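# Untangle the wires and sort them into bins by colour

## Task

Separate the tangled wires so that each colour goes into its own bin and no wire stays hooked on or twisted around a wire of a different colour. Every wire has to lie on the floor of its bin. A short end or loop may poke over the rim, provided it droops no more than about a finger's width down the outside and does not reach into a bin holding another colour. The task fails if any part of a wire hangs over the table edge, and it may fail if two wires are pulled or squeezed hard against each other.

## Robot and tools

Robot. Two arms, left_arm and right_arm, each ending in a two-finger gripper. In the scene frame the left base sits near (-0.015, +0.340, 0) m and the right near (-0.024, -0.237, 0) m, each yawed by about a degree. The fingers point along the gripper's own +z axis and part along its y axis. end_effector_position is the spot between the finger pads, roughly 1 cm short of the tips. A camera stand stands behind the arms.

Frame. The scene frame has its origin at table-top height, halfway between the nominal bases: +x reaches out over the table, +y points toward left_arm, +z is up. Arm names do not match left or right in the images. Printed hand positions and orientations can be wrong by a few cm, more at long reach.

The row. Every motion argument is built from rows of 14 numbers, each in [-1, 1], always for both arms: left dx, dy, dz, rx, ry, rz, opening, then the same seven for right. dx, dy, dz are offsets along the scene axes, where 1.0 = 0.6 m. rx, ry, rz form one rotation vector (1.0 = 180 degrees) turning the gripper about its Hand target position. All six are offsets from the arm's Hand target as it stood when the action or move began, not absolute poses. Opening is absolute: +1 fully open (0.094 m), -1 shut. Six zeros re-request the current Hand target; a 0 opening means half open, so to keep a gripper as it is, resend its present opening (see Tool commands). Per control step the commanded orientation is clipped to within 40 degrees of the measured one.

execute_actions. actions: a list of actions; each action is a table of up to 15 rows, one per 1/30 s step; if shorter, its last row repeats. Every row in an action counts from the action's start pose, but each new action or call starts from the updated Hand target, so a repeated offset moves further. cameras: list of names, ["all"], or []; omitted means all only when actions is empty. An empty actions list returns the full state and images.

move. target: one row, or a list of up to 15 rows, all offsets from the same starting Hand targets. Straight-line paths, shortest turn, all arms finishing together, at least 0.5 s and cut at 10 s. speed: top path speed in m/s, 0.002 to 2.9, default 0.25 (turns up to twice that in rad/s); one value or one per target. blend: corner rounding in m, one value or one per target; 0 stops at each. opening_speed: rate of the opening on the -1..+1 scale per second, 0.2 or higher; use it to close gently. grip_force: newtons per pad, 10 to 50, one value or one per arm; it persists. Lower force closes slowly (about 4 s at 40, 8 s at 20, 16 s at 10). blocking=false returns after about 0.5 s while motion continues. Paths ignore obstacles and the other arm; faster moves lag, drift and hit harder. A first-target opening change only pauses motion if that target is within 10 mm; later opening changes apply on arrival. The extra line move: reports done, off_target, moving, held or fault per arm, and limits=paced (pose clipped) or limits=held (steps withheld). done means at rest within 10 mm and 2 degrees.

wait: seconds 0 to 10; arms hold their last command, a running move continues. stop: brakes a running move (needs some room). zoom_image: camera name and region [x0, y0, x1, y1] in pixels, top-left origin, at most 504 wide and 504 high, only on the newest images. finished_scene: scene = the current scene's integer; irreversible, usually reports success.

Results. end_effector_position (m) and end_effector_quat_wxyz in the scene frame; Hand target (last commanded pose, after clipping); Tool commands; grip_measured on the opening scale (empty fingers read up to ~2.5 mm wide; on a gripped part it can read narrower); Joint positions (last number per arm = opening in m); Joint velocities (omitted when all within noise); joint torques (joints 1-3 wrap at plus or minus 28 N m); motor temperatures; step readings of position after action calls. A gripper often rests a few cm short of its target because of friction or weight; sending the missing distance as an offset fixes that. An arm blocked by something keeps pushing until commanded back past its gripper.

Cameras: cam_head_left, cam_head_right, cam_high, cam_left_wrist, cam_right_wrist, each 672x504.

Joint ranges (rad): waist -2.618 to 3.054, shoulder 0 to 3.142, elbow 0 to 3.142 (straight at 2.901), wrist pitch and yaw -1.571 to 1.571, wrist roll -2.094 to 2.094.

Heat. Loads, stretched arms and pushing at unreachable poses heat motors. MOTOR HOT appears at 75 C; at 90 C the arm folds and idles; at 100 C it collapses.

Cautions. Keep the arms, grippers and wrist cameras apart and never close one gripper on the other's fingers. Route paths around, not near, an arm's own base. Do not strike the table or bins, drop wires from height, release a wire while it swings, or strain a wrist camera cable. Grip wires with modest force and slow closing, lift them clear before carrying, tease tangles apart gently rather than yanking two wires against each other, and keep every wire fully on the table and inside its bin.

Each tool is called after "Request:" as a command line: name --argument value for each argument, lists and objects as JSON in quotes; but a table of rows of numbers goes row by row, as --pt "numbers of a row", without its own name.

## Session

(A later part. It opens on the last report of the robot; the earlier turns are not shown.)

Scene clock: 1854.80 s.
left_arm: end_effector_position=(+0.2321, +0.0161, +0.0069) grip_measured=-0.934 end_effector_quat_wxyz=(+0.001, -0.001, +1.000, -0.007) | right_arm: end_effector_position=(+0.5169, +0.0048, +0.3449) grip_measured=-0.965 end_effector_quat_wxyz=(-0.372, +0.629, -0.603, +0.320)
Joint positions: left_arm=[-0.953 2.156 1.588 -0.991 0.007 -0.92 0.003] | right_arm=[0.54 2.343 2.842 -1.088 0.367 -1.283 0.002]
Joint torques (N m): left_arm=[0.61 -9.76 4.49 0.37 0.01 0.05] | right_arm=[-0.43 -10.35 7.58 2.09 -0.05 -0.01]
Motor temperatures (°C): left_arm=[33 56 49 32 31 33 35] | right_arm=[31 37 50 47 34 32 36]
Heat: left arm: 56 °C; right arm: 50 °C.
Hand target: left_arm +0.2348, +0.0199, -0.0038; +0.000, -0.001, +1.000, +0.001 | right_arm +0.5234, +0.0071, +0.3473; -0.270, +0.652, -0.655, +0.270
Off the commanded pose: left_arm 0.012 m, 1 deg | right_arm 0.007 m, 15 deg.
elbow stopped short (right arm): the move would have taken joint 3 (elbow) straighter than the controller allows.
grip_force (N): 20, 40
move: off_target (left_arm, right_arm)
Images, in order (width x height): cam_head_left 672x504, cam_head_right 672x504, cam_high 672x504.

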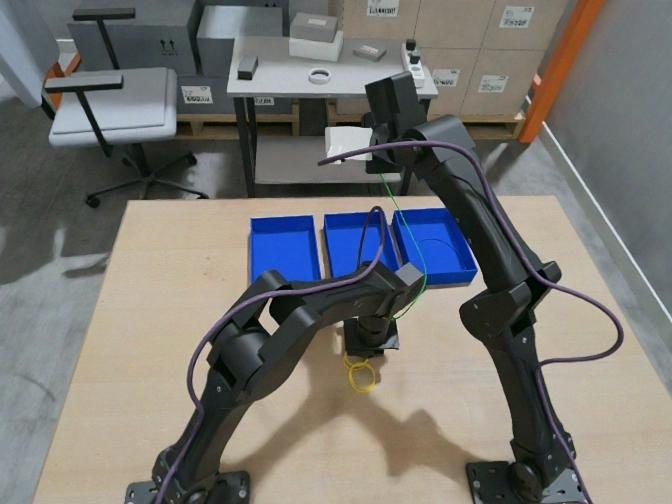

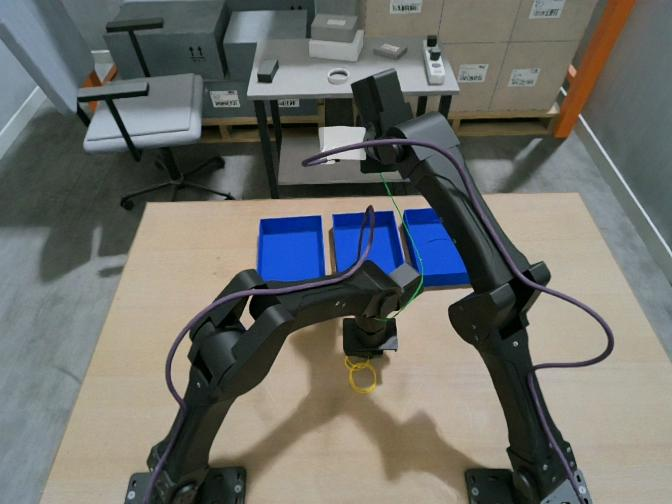

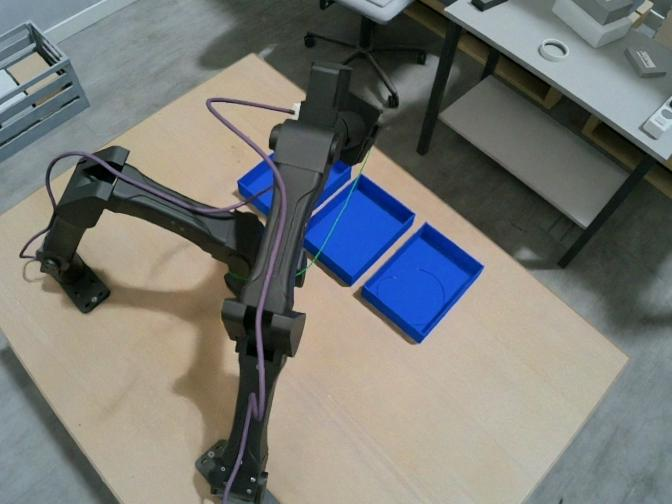

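Request:
zoom_image --camera "cam_head_left" --region '[330, 250, 440, 370]'

Request:
zoom_image --camera "cam_head_right" --region '[330, 250, 440, 370]'

Request:
zoom_image --camera "cam_high" --region '[210, 220, 330, 320]'

Scaled by 4.200 from the camera's 672x504 image, which has a finer 960x720 frame.

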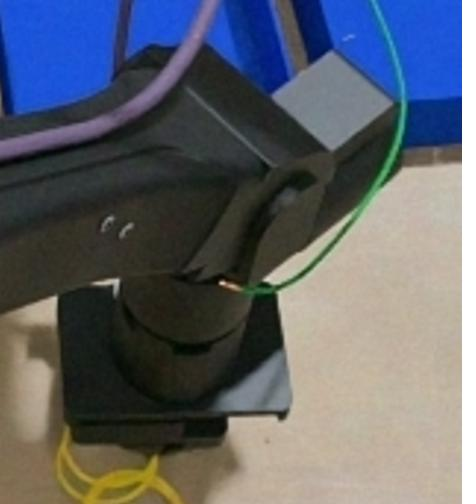

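Scaled by 4.200 from the camera's 672x504 image, which has a finer 960x720 frame.

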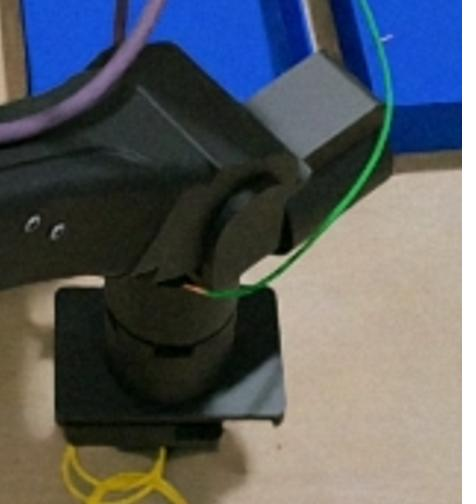

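Scaled by 4.200 from the camera's 672x504 image, which has a finer 960x720 frame.

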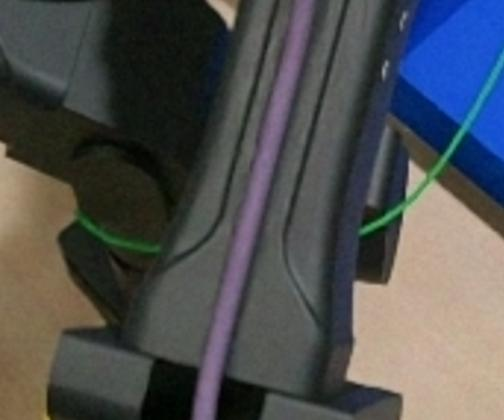

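Request:
move --pt "0 0 0 0 0 0 -1 -0.25 -0.02 0.06 0 0 0 -1" --pt "0 0 0 0 0 0 -1 -0.25 -0.3 0.1 0 0 0 -1" --cameras '["cam_head_left","cam_high","cam_head_right"]' --speed 0.1

Request:
zoom_image --camera "cam_head_left" --region '[300, 140, 540, 380]'

Scene clock: 1894.90 s.
left_arm: end_effector_position=(+0.2326, +0.0164, +0.0069) grip_measured=-0.934 end_effector_quat_wxyz=(+0.001, -0.002, +1.000, -0.007) | right_arm: end_effector_position=(+0.3831, -0.1723, +0.3926) grip_measured=-0.965 end_effector_quat_wxyz=(-0.253, +0.655, -0.660, +0.267)
Joint positions: left_arm=[-0.951 2.156 1.588 -0.991 0.007 -0.92 0.003] | right_arm=[0.246 1.872 2.584 -1.546 0.179 -1.399 0.002]
Joint torques (N m): left_arm=[0.44 -9.77 4.48 0.4 -0.03 -0.01] | right_arm=[-0.18 -8.98 6.56 1.46 -0.13 -0.03]
Motor temperatures (°C): left_arm=[33 56 48 32 31 33 35] | right_arm=[31 39 49 48 34 32 36]
Heat: left arm: 56 °C; right arm: 49 °C.
Hand target: left_arm +0.2348, +0.0199, -0.0038; +0.000, -0.001, +1.000, +0.001 | right_arm +0.3733, -0.1729, +0.4073; -0.270, +0.652, -0.655, +0.270
Off the commanded pose: left_arm 0.011 m, 1 deg | right_arm 0.018 m, 2 deg.
elbow stopped short (right arm): the move would have taken joint 3 (elbow) straighter than the controller allows.
joint sent to its limit (right arm) — joint 4 (wrist pitch), lower limit. The joint targets still meet the commanded pose.
grip_force (N): 20, 40
move: off_target (left_arm, right_arm)
Images, in order (width x height): cam_head_left 672x504, cam_head_right 672x504, cam_high 672x504.

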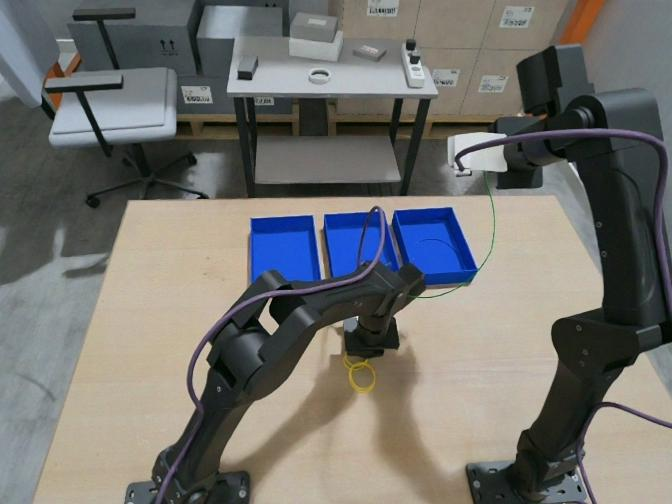

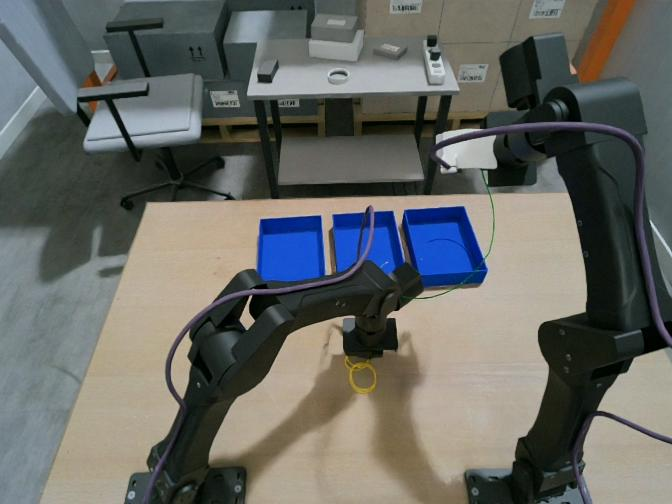

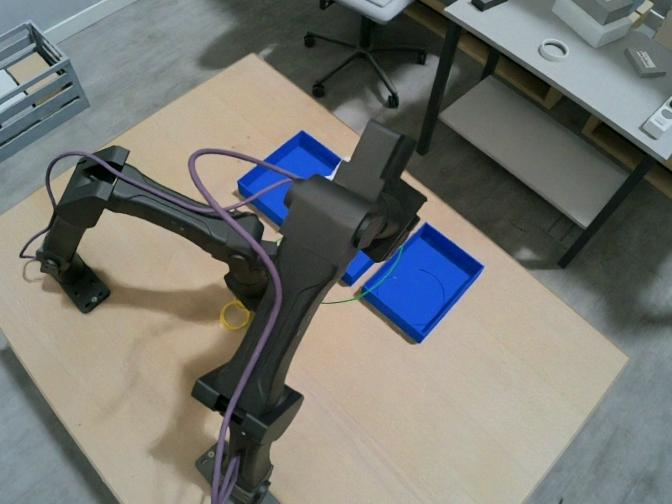

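Scaled by 2.100 from the camera's 672x504 image, which has a finer 960x720 frame.

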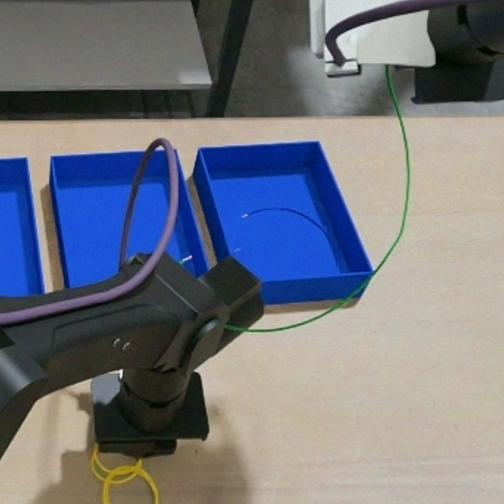

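Request:
move --pt "0 0 0.05 0 0 0 -1 -0.05 -0.15 0 0 0 0 -1" --pt "-0.02 0.12 0.26 0 0 0 -1 -0.05 -0.15 0 0 0 0 -1" --pt "0.40 0.2 0.26 0 0 0 -1 -0.05 -0.15 0 0 0 0 -1" --cameras '["cam_head_left","cam_high","cam_left_wrist"]' --speed 0.12 --blend '[0.01,0.03,0]'

Scene clock: 1912.57 s.
left_arm: end_effector_position=(+0.4745, +0.1386, +0.1591) grip_measured=-0.934 end_effector_quat_wxyz=(+0.141, -0.006, +0.988, -0.062) | right_arm: end_effector_position=(+0.3496, -0.2645, +0.4024) grip_measured=-0.965 end_effector_quat_wxyz=(-0.261, +0.653, -0.658, +0.268)
Joint positions: left_arm=[-0.424 2.524 2.809 -1.547 0.007 -0.404 0.003] | right_arm=[-0.093 1.684 2.373 -1.494 -0.061 -1.643 0.002]
Joint torques (N m): left_arm=[0.14 -12.04 6.57 0.56 -0.03 0.09] | right_arm=[-0.35 -7.54 3.28 1.72 -0.24 -0.03]
Motor temperatures (°C): left_arm=[33 56 49 32 31 33 35] | right_arm=[31 39 48 46 34 32 36]
Heat: left arm: 56 °C; right arm: 48 °C.
Hand target: left_arm +0.4748, +0.1399, +0.1524; +0.000, +0.000, +1.000, +0.000 | right_arm +0.3434, -0.2629, +0.4073; -0.270, +0.652, -0.655, +0.270
Off the commanded pose: left_arm 0.007 m, 18 deg | right_arm 0.008 m, 1 deg.
joint sent to its limit (left arm) — joint 4 (wrist pitch), lower limit. The joint targets are off in orientation, not in position.
grip_force (N): 20, 40
move: off_target (left_arm)
Images, in order (width x height): cam_head_left 672x504, cam_high 672x504, cam_left_wrist 672x504.

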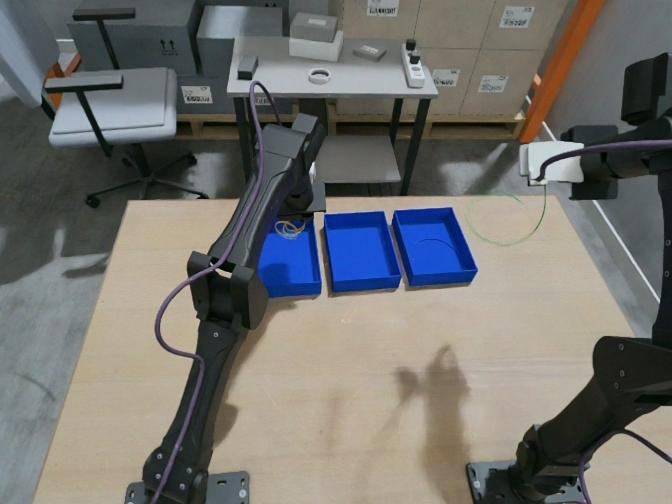

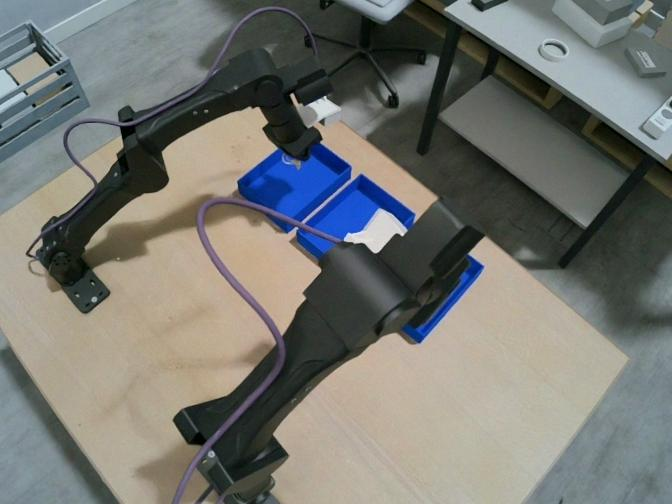

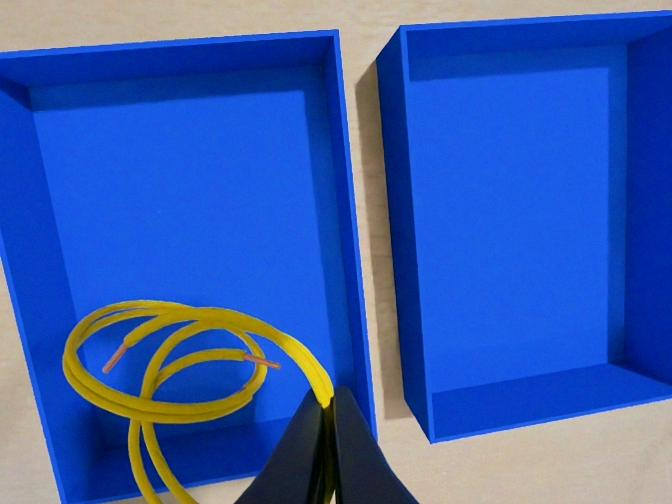

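Request:
move --pt "0.06 0.02 -0.01 0 0 0 -1 0 0 0 0 0 0 -1" --pt "0.06 0.02 -0.165 0 0 0 -1 0 0 0 0 0 0 -1" --cameras '["cam_head_left","cam_left_wrist"]' --speed 0.08

Scene clock: 1926.23 s.
left_arm: end_effector_position=(+0.5033, +0.1502, +0.0602) grip_measured=-0.934 end_effector_quat_wxyz=(+0.095, -0.003, +0.995, -0.039) | right_arm: end_effector_position=(+0.3496, -0.2645, +0.4024) grip_measured=-0.965 end_effector_quat_wxyz=(-0.261, +0.653, -0.658, +0.268)
Joint positions: left_arm=[-0.385 2.745 2.848 -1.468 0.007 -0.358 0.003] | right_arm=[-0.093 1.684 2.373 -1.494 -0.061 -1.643 0.002]
Joint torques (N m): left_arm=[0.42 -13.18 7.02 0.76 0 0.09] | right_arm=[-0.35 -7.56 3.28 1.72 -0.24 -0.03]
Motor temperatures (°C): left_arm=[33 55 51 33 31 33 35] | right_arm=[31 40 47 47 34 32 36]
Heat: left arm: 55 °C; right arm: 47 °C.
Hand target: left_arm +0.5108, +0.1520, +0.0533; +0.000, +0.000, +1.000, +0.001 | right_arm +0.3434, -0.2629, +0.4073; -0.270, +0.652, -0.655, +0.270
Off the commanded pose: left_arm 0.010 m, 12 deg | right_arm 0.008 m, 1 deg.
elbow stopped short (left arm): the move would have taken joint 3 (elbow) straighter than the controller allows.
grip_force (N): 20, 40
move: off_target (left_arm)
Images, in order (width x height): cam_head_left 672x504, cam_left_wrist 672x504.

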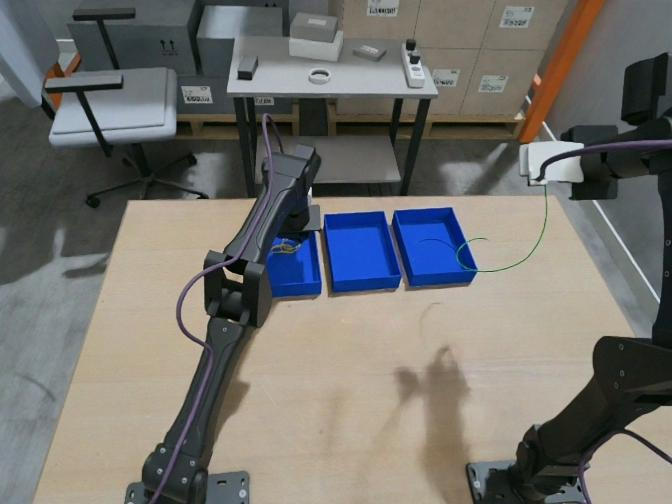

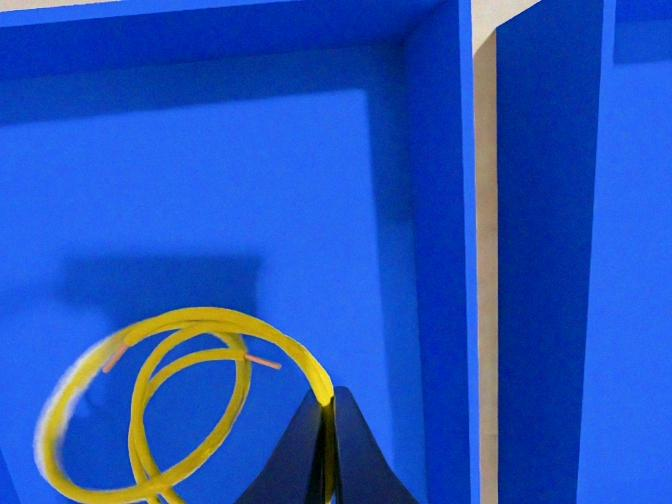

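Request:
move --pt "0 0 -0.055 0 0 0 -1 0 0 0 0 0 0 -1" --pt "0 0 -0.055 0 0 0 -0.6 0 0 0 0 0 0 -1" --cameras '["cam_left_wrist"]' --speed 0.06 --opening_speed 0.4

Scene clock: 1938.43 s.
left_arm: end_effector_position=(+0.5039, +0.1500, +0.0287) grip_measured=-0.603 end_effector_quat_wxyz=(+0.077, -0.003, +0.997, -0.032) | right_arm: end_effector_position=(+0.3496, -0.2645, +0.4024) grip_measured=-0.965 end_effector_quat_wxyz=(-0.261, +0.653, -0.658, +0.268)
Joint positions: left_arm=[-0.385 2.806 2.848 -1.446 0.007 -0.357 0.019] | right_arm=[-0.093 1.684 2.373 -1.494 -0.061 -1.643 0.002]
Joint torques (N m): left_arm=[0.35 -13.37 6.83 0.64 -0.03 0.08] | right_arm=[-0.34 -7.53 3.28 1.72 -0.24 -0.03]
Motor temperatures (°C): left_arm=[33 59 53 33 31 33 35] | right_arm=[31 41 46 47 34 32 36]
Heat: left arm: 59 °C; right arm: 47 °C.
Hand target: left_arm +0.5108, +0.1520, +0.0202; +0.000, -0.001, +1.000, +0.001 | right_arm +0.3434, -0.2629, +0.4073; -0.270, +0.652, -0.655, +0.270
Off the commanded pose: left_arm 0.011 m, 10 deg | right_arm 0.008 m, 1 deg.
elbow stopped short (left arm): the move would have taken joint 3 (elbow) straighter than the controller allows.
grip_force (N): 20, 40
move: off_target (left_arm); target 2's new opening was sent with left_arm's hand 0.011 m and 10 deg from that target
Images, in order (width x height): cam_left_wrist 672x504.

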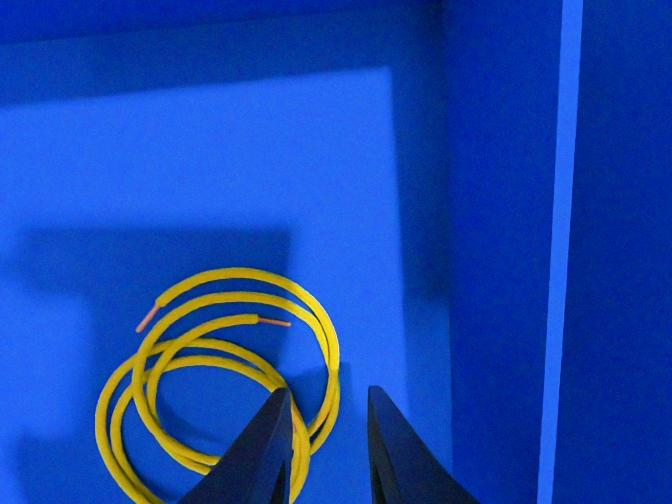

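Rise and retreat.

Request:
move --pt "0 0 0.17 0 0 0 -0.6 0 0 0 0 0 0 -1" --pt "-0.45 0.15 0.25 0 0 0 -0.6 0 0 0 0 0 0 -1" --cameras '["all"]' --speed '[0.08,0.2]' --blend '[0.02,0]'

Request:
zoom_image --camera "cam_head_left" --region '[240, 170, 560, 310]'

Request:
zoom_image --camera "cam_high" --region '[230, 120, 500, 350]'

Scene clock: 1951.83 s.
left_arm: end_effector_position=(+0.2406, +0.2427, +0.1711) grip_measured=-0.603 end_effector_quat_wxyz=(-0.006, +0.000, +1.000, -0.001) | right_arm: end_effector_position=(+0.3496, -0.2645, +0.4024) grip_measured=-0.965 end_effector_quat_wxyz=(-0.261, +0.653, -0.658, +0.268)
Joint positions: left_arm=[-0.397 1.599 1.515 -1.497 0.007 -0.362 0.019] | right_arm=[-0.093 1.684 2.373 -1.494 -0.061 -1.643 0.002]
Joint torques (N m): left_arm=[-0.83 -7.01 4.59 0.35 -0.01 -0.08] | right_arm=[-0.34 -7.56 3.26 1.72 -0.24 -0.02]
Motor temperatures (°C): left_arm=[33 60 53 33 31 33 35] | right_arm=[31 41 46 47 34 32 36]
Heat: left arm: 60 °C; right arm: 47 °C.
Hand target: left_arm +0.2407, +0.2419, +0.1703; +0.000, +0.000, +1.000, +0.001 | right_arm +0.3434, -0.2629, +0.4073; -0.270, +0.652, -0.655, +0.270
Off the commanded pose: left_arm 0.001 m, 1 deg | right_arm 0.008 m, 1 deg.
elbow stopped short (left arm): the move would have taken joint 3 (elbow) straighter than the controller allows.
grip_force (N): 20, 40
move: done

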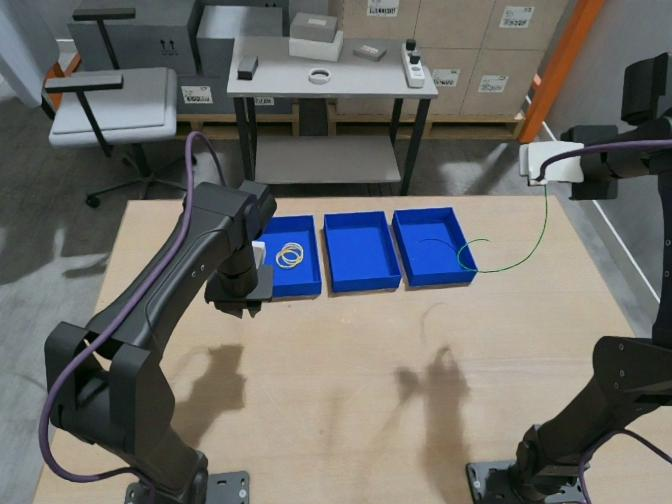

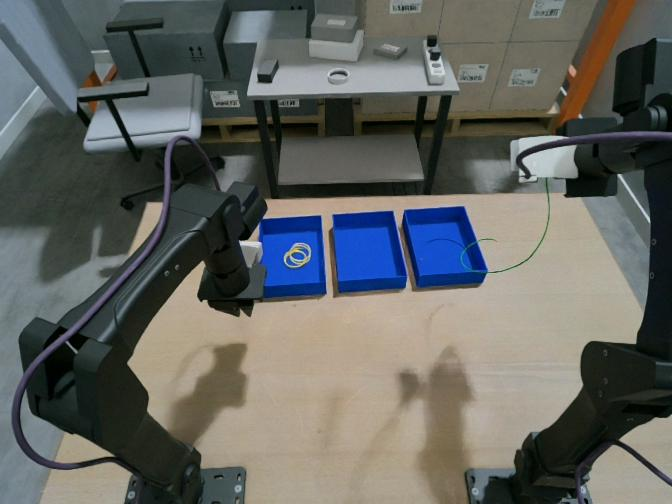

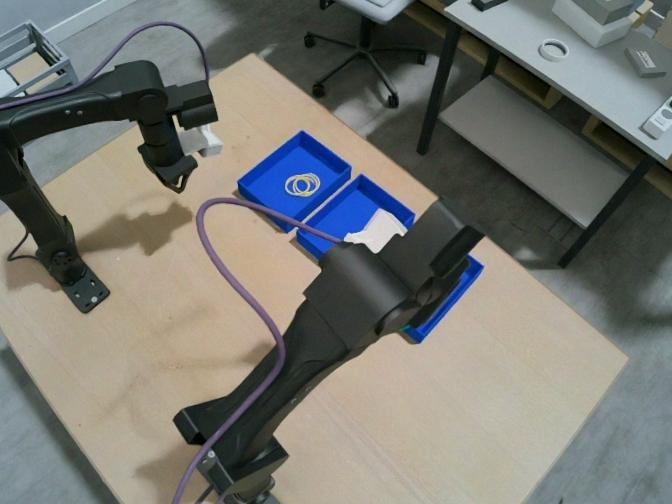

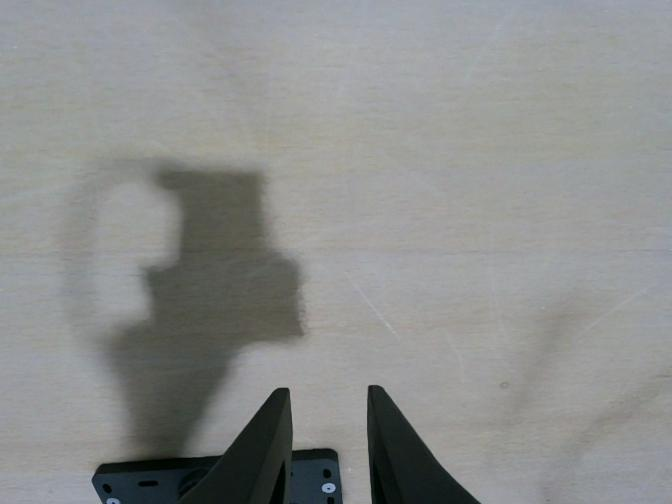

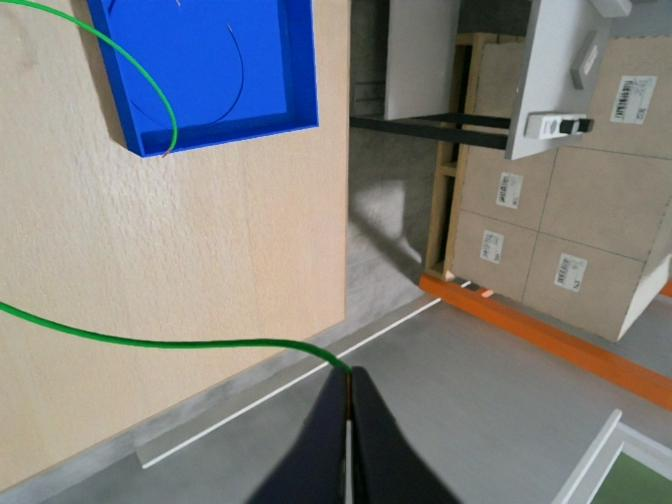

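Scaled by 1.575 from the camera's 672x504 image, which has a finer 960x720 frame.

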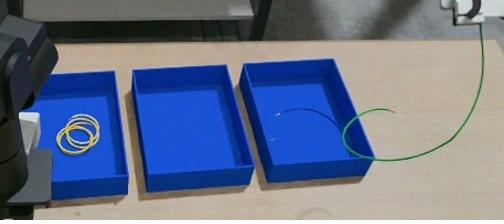

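Scaled by 1.867 from the camera's 672x504 image, which has a finer 960x720 frame.

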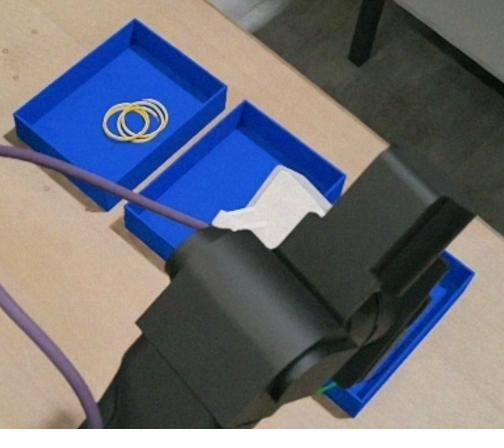

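Request:
move --pt "0 0 0 0 0 0 -0.6 0.14 0.36 0 0 0 0 -1" --cameras '["cam_head_left","cam_high","cam_right_wrist","cam_head_right"]' --speed 0.12

Request:
zoom_image --camera "cam_head_left" --region '[240, 130, 500, 310]'

Request:
zoom_image --camera "cam_high" --region '[230, 80, 500, 350]'

Scene clock: 1968.67 s.
left_arm: end_effector_position=(+0.2406, +0.2427, +0.1711) grip_measured=-0.603 end_effector_quat_wxyz=(-0.006, +0.000, +1.000, -0.001) | right_arm: end_effector_position=(+0.4229, -0.0479, +0.4032) grip_measured=-0.965 end_effector_quat_wxyz=(-0.337, +0.644, -0.618, +0.300)
Joint positions: left_arm=[-0.397 1.599 1.515 -1.497 0.007 -0.362 0.019] | right_arm=[0.541 2.105 2.84 -1.42 0.359 -1.254 0.002]
Joint torques (N m): left_arm=[-0.57 -7.1 4.63 0.31 -0.03 -0.12] | right_arm=[0.13 -7.66 6.61 1.88 0.24 0.12]
Motor temperatures (°C): left_arm=[33 54 50 33 31 33 35] | right_arm=[31 41 46 47 34 32 36]
Heat: left arm: 54 °C; right arm: 47 °C.
Hand target: left_arm +0.2407, +0.2419, +0.1703; +0.000, -0.001, +1.000, +0.001 | right_arm +0.4274, -0.0469, +0.4073; -0.270, +0.652, -0.655, +0.270
Off the commanded pose: left_arm 0.001 m, 1 deg | right_arm 0.006 m, 10 deg.
elbow stopped short (right arm): the move would have taken joint 3 (elbow) straighter than the controller allows.
grip_force (N): 20, 40
move: off_target (right_arm)
Images, in order (width x height): cam_head_left 672x504, cam_head_right 672x504, cam_high 672x504, cam_right_wrist 672x504.

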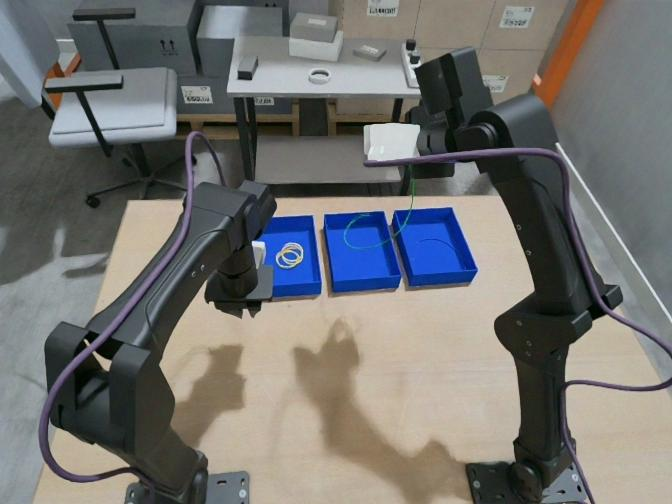

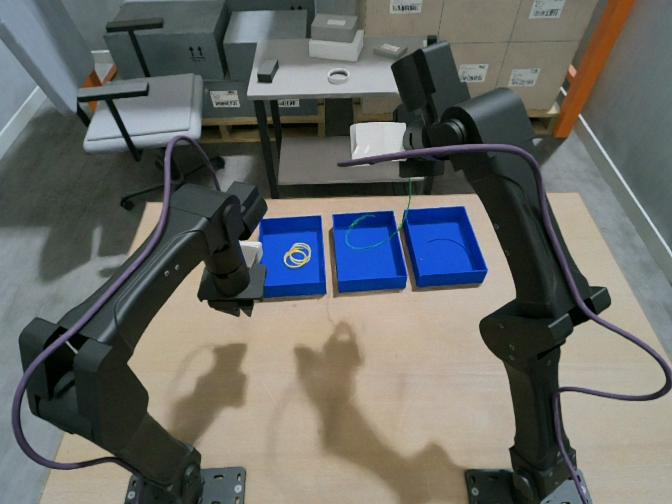

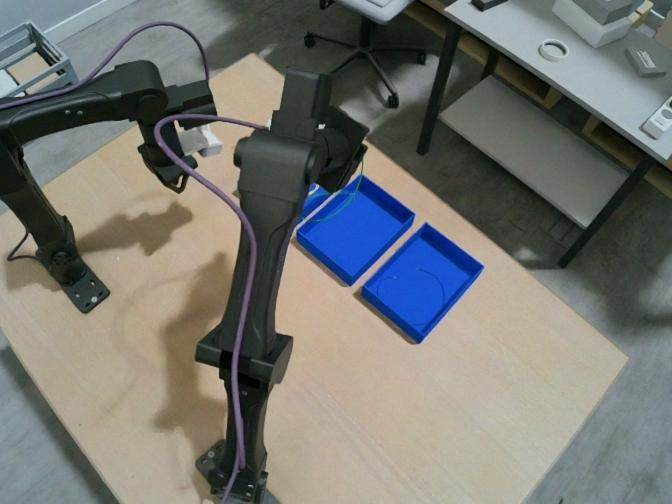

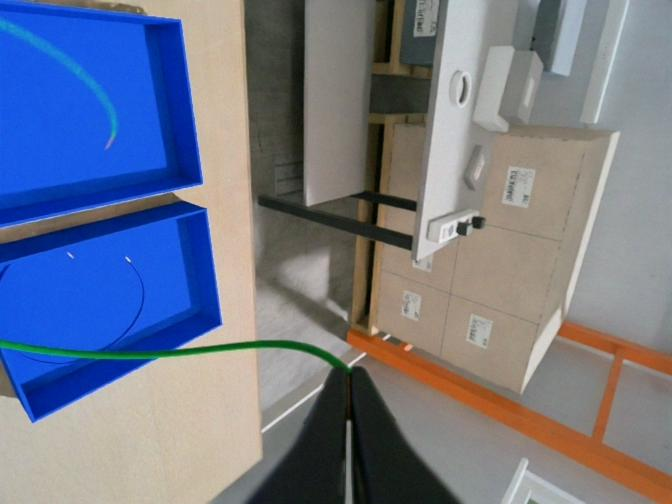

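Scaled by 1.938 from the camera's 672x504 image, which has a finer 960x720 frame.

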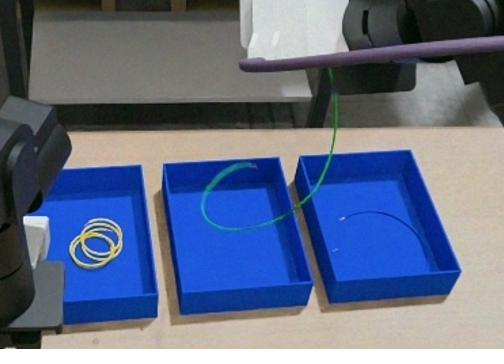

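Scaled by 1.867 from the camera's 672x504 image, which has a finer 960x720 frame.

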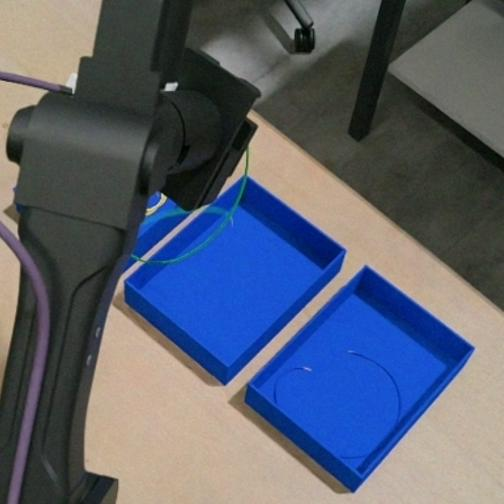

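Request:
move --pt "0 0 0 0 0 0 -0.6 0.07 0.0 -0.22 0 0 0 -1" --cameras '["cam_head_left","cam_high","cam_right_wrist"]' --speed 0.12

Request:
zoom_image --camera "cam_head_left" --region '[240, 150, 500, 330]'

Request:
zoom_image --camera "cam_high" --region '[230, 80, 500, 350]'

Scene clock: 1982.23 s.
left_arm: end_effector_position=(+0.2406, +0.2427, +0.1711) grip_measured=-0.603 end_effector_quat_wxyz=(-0.006, +0.000, +1.000, -0.001) | right_arm: end_effector_position=(+0.4703, -0.0448, +0.2750) grip_measured=-0.965 end_effector_quat_wxyz=(-0.265, +0.657, -0.650, +0.275)
Joint positions: left_arm=[-0.397 1.599 1.515 -1.497 0.007 -0.362 0.019] | right_arm=[0.496 2.033 2.204 -1.023 0.345 -1.226 0.002]
Joint torques (N m): left_arm=[-0.69 -7.24 4.44 0.31 -0.02 -0.09] | right_arm=[-0.53 -11.32 4.86 1.7 -0.02 0.11]
Heat: left arm: 51 °C; right arm: 48 °C.
Hand target: left_arm +0.2407, +0.2419, +0.1703; +0.000, -0.001, +1.000, +0.001 | right_arm +0.4694, -0.0469, +0.2752; -0.270, +0.652, -0.655, +0.270
Off the commanded pose: left_arm 0.001 m, 1 deg | right_arm 0.002 m, 1 deg.
grip_force (N): 20, 40
move: done
Images, in order (width x height): cam_head_left 672x504, cam_high 672x504, cam_right_wrist 672x504.

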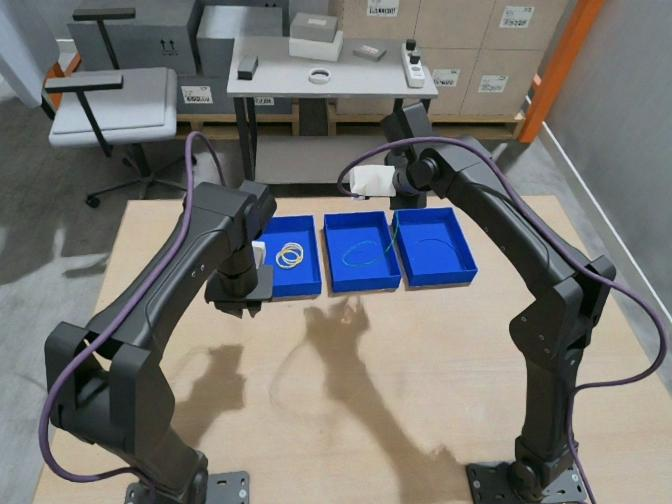

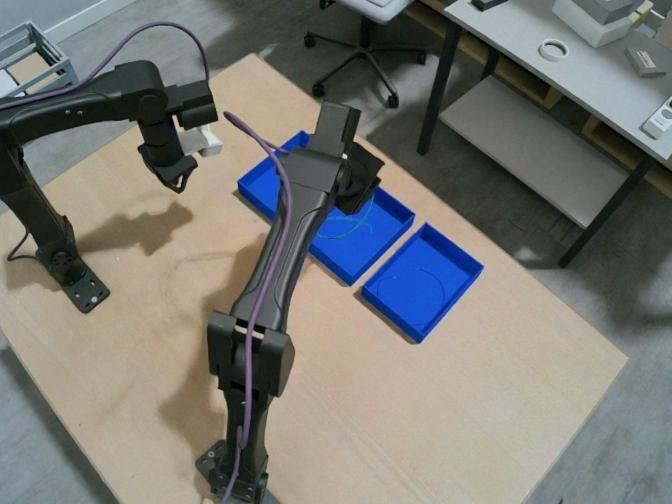

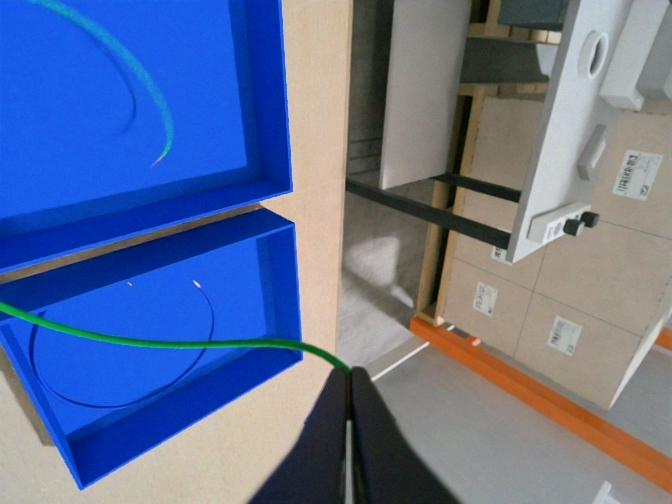

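Scaled by 1.938 from the camera's 672x504 image, which has a finer 960x720 frame.

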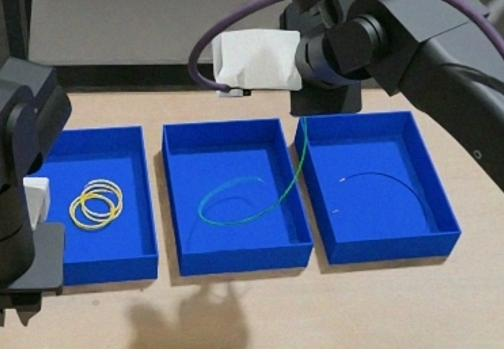

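Scaled by 1.867 from the camera's 672x504 image, which has a finer 960x720 frame.

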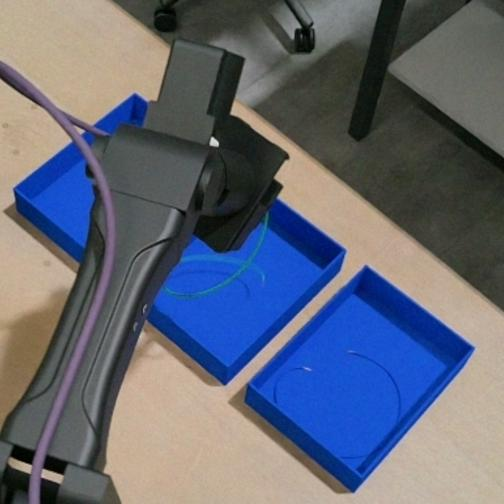

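Request:
move --pt "0 0 0 0 0 0 -0.6 0.02 0.04 -0.2 0 0 0 -1" --cameras '["cam_head_left","cam_high","cam_right_wrist"]' --speed 0.1

Request:
zoom_image --camera "cam_head_left" --region '[240, 150, 500, 330]'

Request:
zoom_image --camera "cam_high" --region '[230, 80, 500, 350]'

Scene clock: 1993.43 s.
left_arm: end_effector_position=(+0.2406, +0.2427, +0.1711) grip_measured=-0.603 end_effector_quat_wxyz=(-0.006, +0.000, +1.000, -0.001) | right_arm: end_effector_position=(+0.4841, -0.0239, +0.1601) grip_measured=-0.965 end_effector_quat_wxyz=(-0.273, +0.654, -0.653, +0.269)
Joint positions: left_arm=[-0.397 1.599 1.515 -1.497 0.007 -0.362 0.019] | right_arm=[0.518 2.032 1.735 -0.553 0.345 -1.197 0.002]
Joint torques (N m): left_arm=[-0.53 -7.16 4.63 0.32 -0.04 -0.11] | right_arm=[0.57 -10.84 5.41 1.67 0.25 0.11]
Heat: left arm: 50 °C; right arm: 47 °C.
Hand target: left_arm +0.2407, +0.2419, +0.1703; +0.000, -0.001, +1.000, +0.001 | right_arm +0.4815, -0.0230, +0.1554; -0.270, +0.652, -0.655, +0.270
Off the commanded pose: left_arm 0.001 m, 1 deg | right_arm 0.006 m, 0 deg.
grip_force (N): 20, 40
move: done
Images, in order (width x height): cam_head_left 672x504, cam_high 672x504, cam_right_wrist 672x504.

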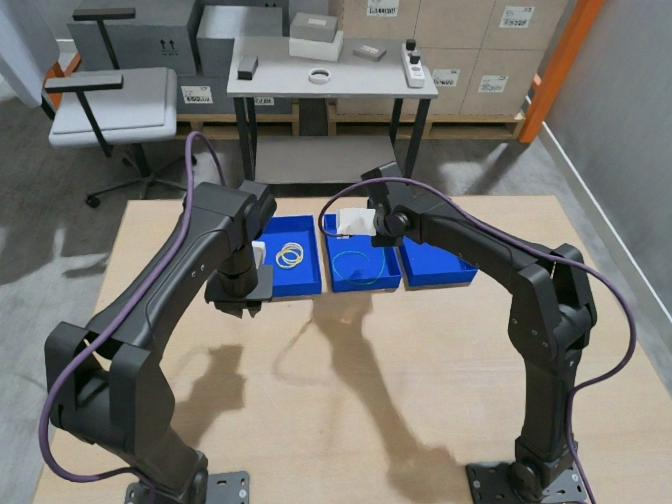

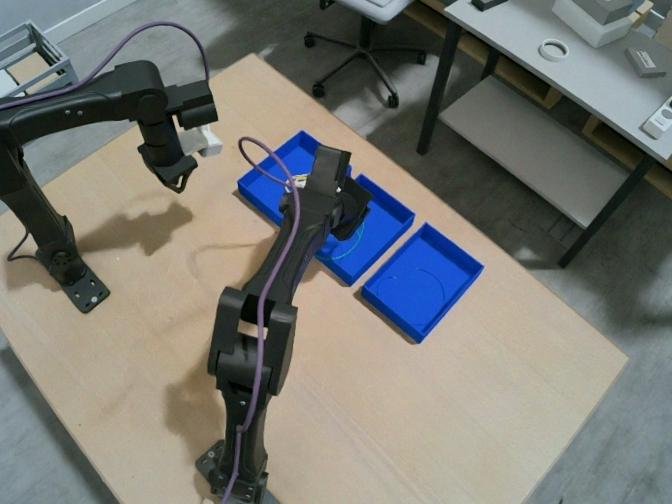

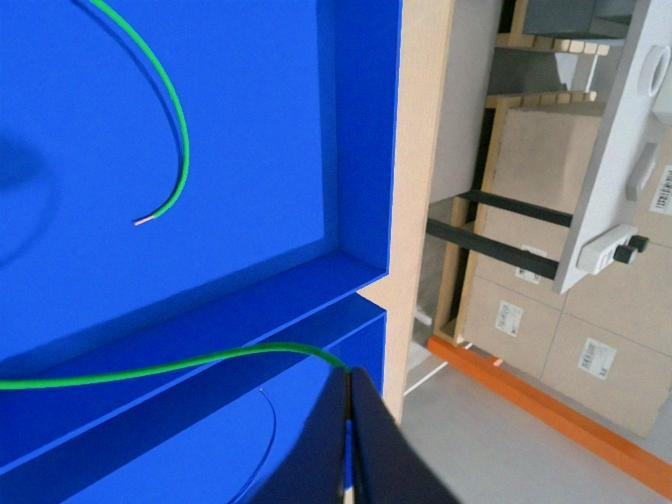

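Scaled by 1.938 from the camera's 672x504 image, which has a finer 960x720 frame.

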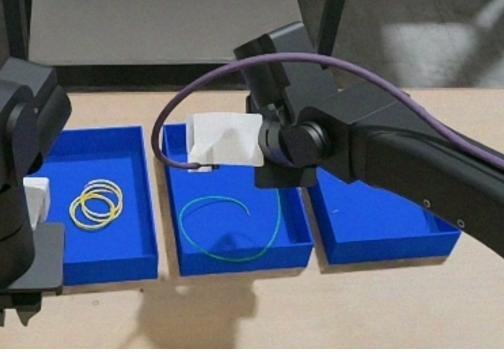

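Scaled by 1.867 from the camera's 672x504 image, which has a finer 960x720 frame.

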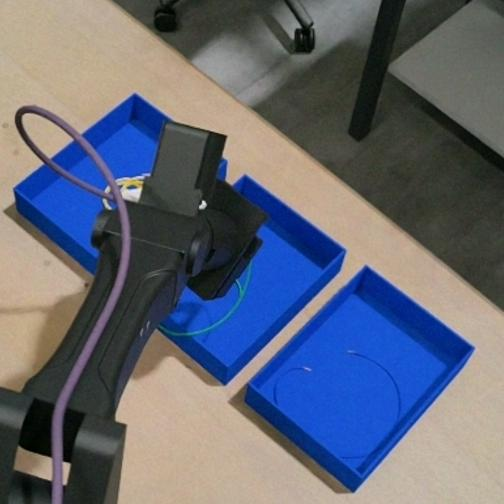

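Request:
move --pt "0 0 0 0 0 0 -0.6 0.05 0.0 -0.12 0 0 0 -1" --pt "0 0 0 0 0 0 -0.6 0.06 0.0 -0.175 0 0 0 -1" --pt "0 0 0 0 0 0 -0.6 0.06 0.0 -0.175 0 0 0 -0.6" --cameras '["cam_head_left","cam_right_wrist"]' --speed 0.07 --opening_speed 0.3

Request:
zoom_image --camera "cam_head_left" --region '[240, 150, 500, 330]'

Scene clock: 2009.20 s.
left_arm: end_effector_position=(+0.2406, +0.2427, +0.1711) grip_measured=-0.603 end_effector_quat_wxyz=(-0.006, +0.000, +1.000, -0.001) | right_arm: end_effector_position=(+0.5189, -0.0189, +0.0674) grip_measured=-0.601 end_effector_quat_wxyz=(-0.281, +0.647, -0.652, +0.278)
Joint positions: left_arm=[-0.397 1.599 1.515 -1.497 0.007 -0.362 0.019] | right_arm=[0.497 2.226 1.642 -0.236 0.344 -1.215 0.019]
Joint torques (N m): left_arm=[-0.57 -7.17 4.53 0.29 -0.02 -0.1] | right_arm=[-0.66 -10.29 5.39 1.72 -0.03 -0.02]
Motor temperatures (°C): left_arm=[33 49 48 32 31 33 35] | right_arm=[31 46 47 46 34 32 36]
Heat: left arm: 49 °C; right arm: 47 °C.
Hand target: left_arm +0.2407, +0.2419, +0.1703; +0.000, -0.001, +1.000, +0.001 | right_arm +0.5174, -0.0228, +0.0502; -0.270, +0.652, -0.655, +0.270
Off the commanded pose: left_arm 0.001 m, 1 deg | right_arm 0.018 m, 2 deg.
grip_force (N): 20, 40
move: off_target (right_arm); target 3's new opening was sent with right_arm's hand 0.017 m and 2 deg from that target
Images, in order (width x height): cam_head_left 672x504, cam_right_wrist 672x504.

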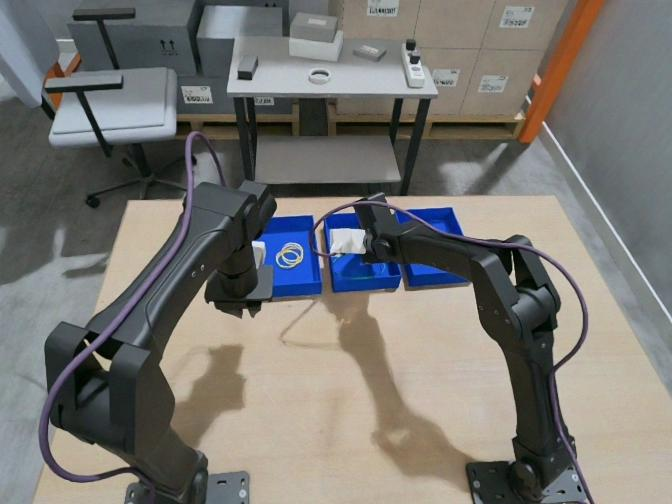

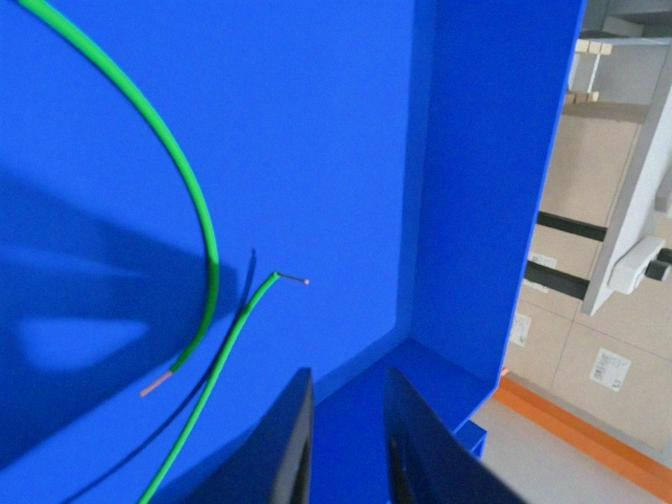

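Scaled by 1.938 from the camera's 672x504 image, which has a finer 960x720 frame.

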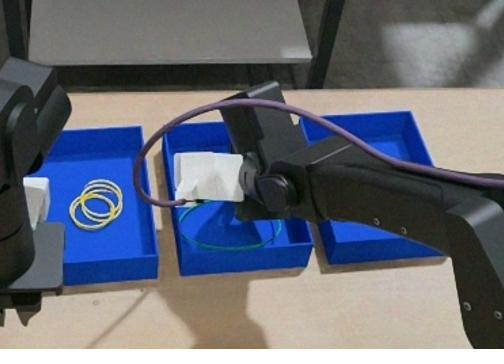

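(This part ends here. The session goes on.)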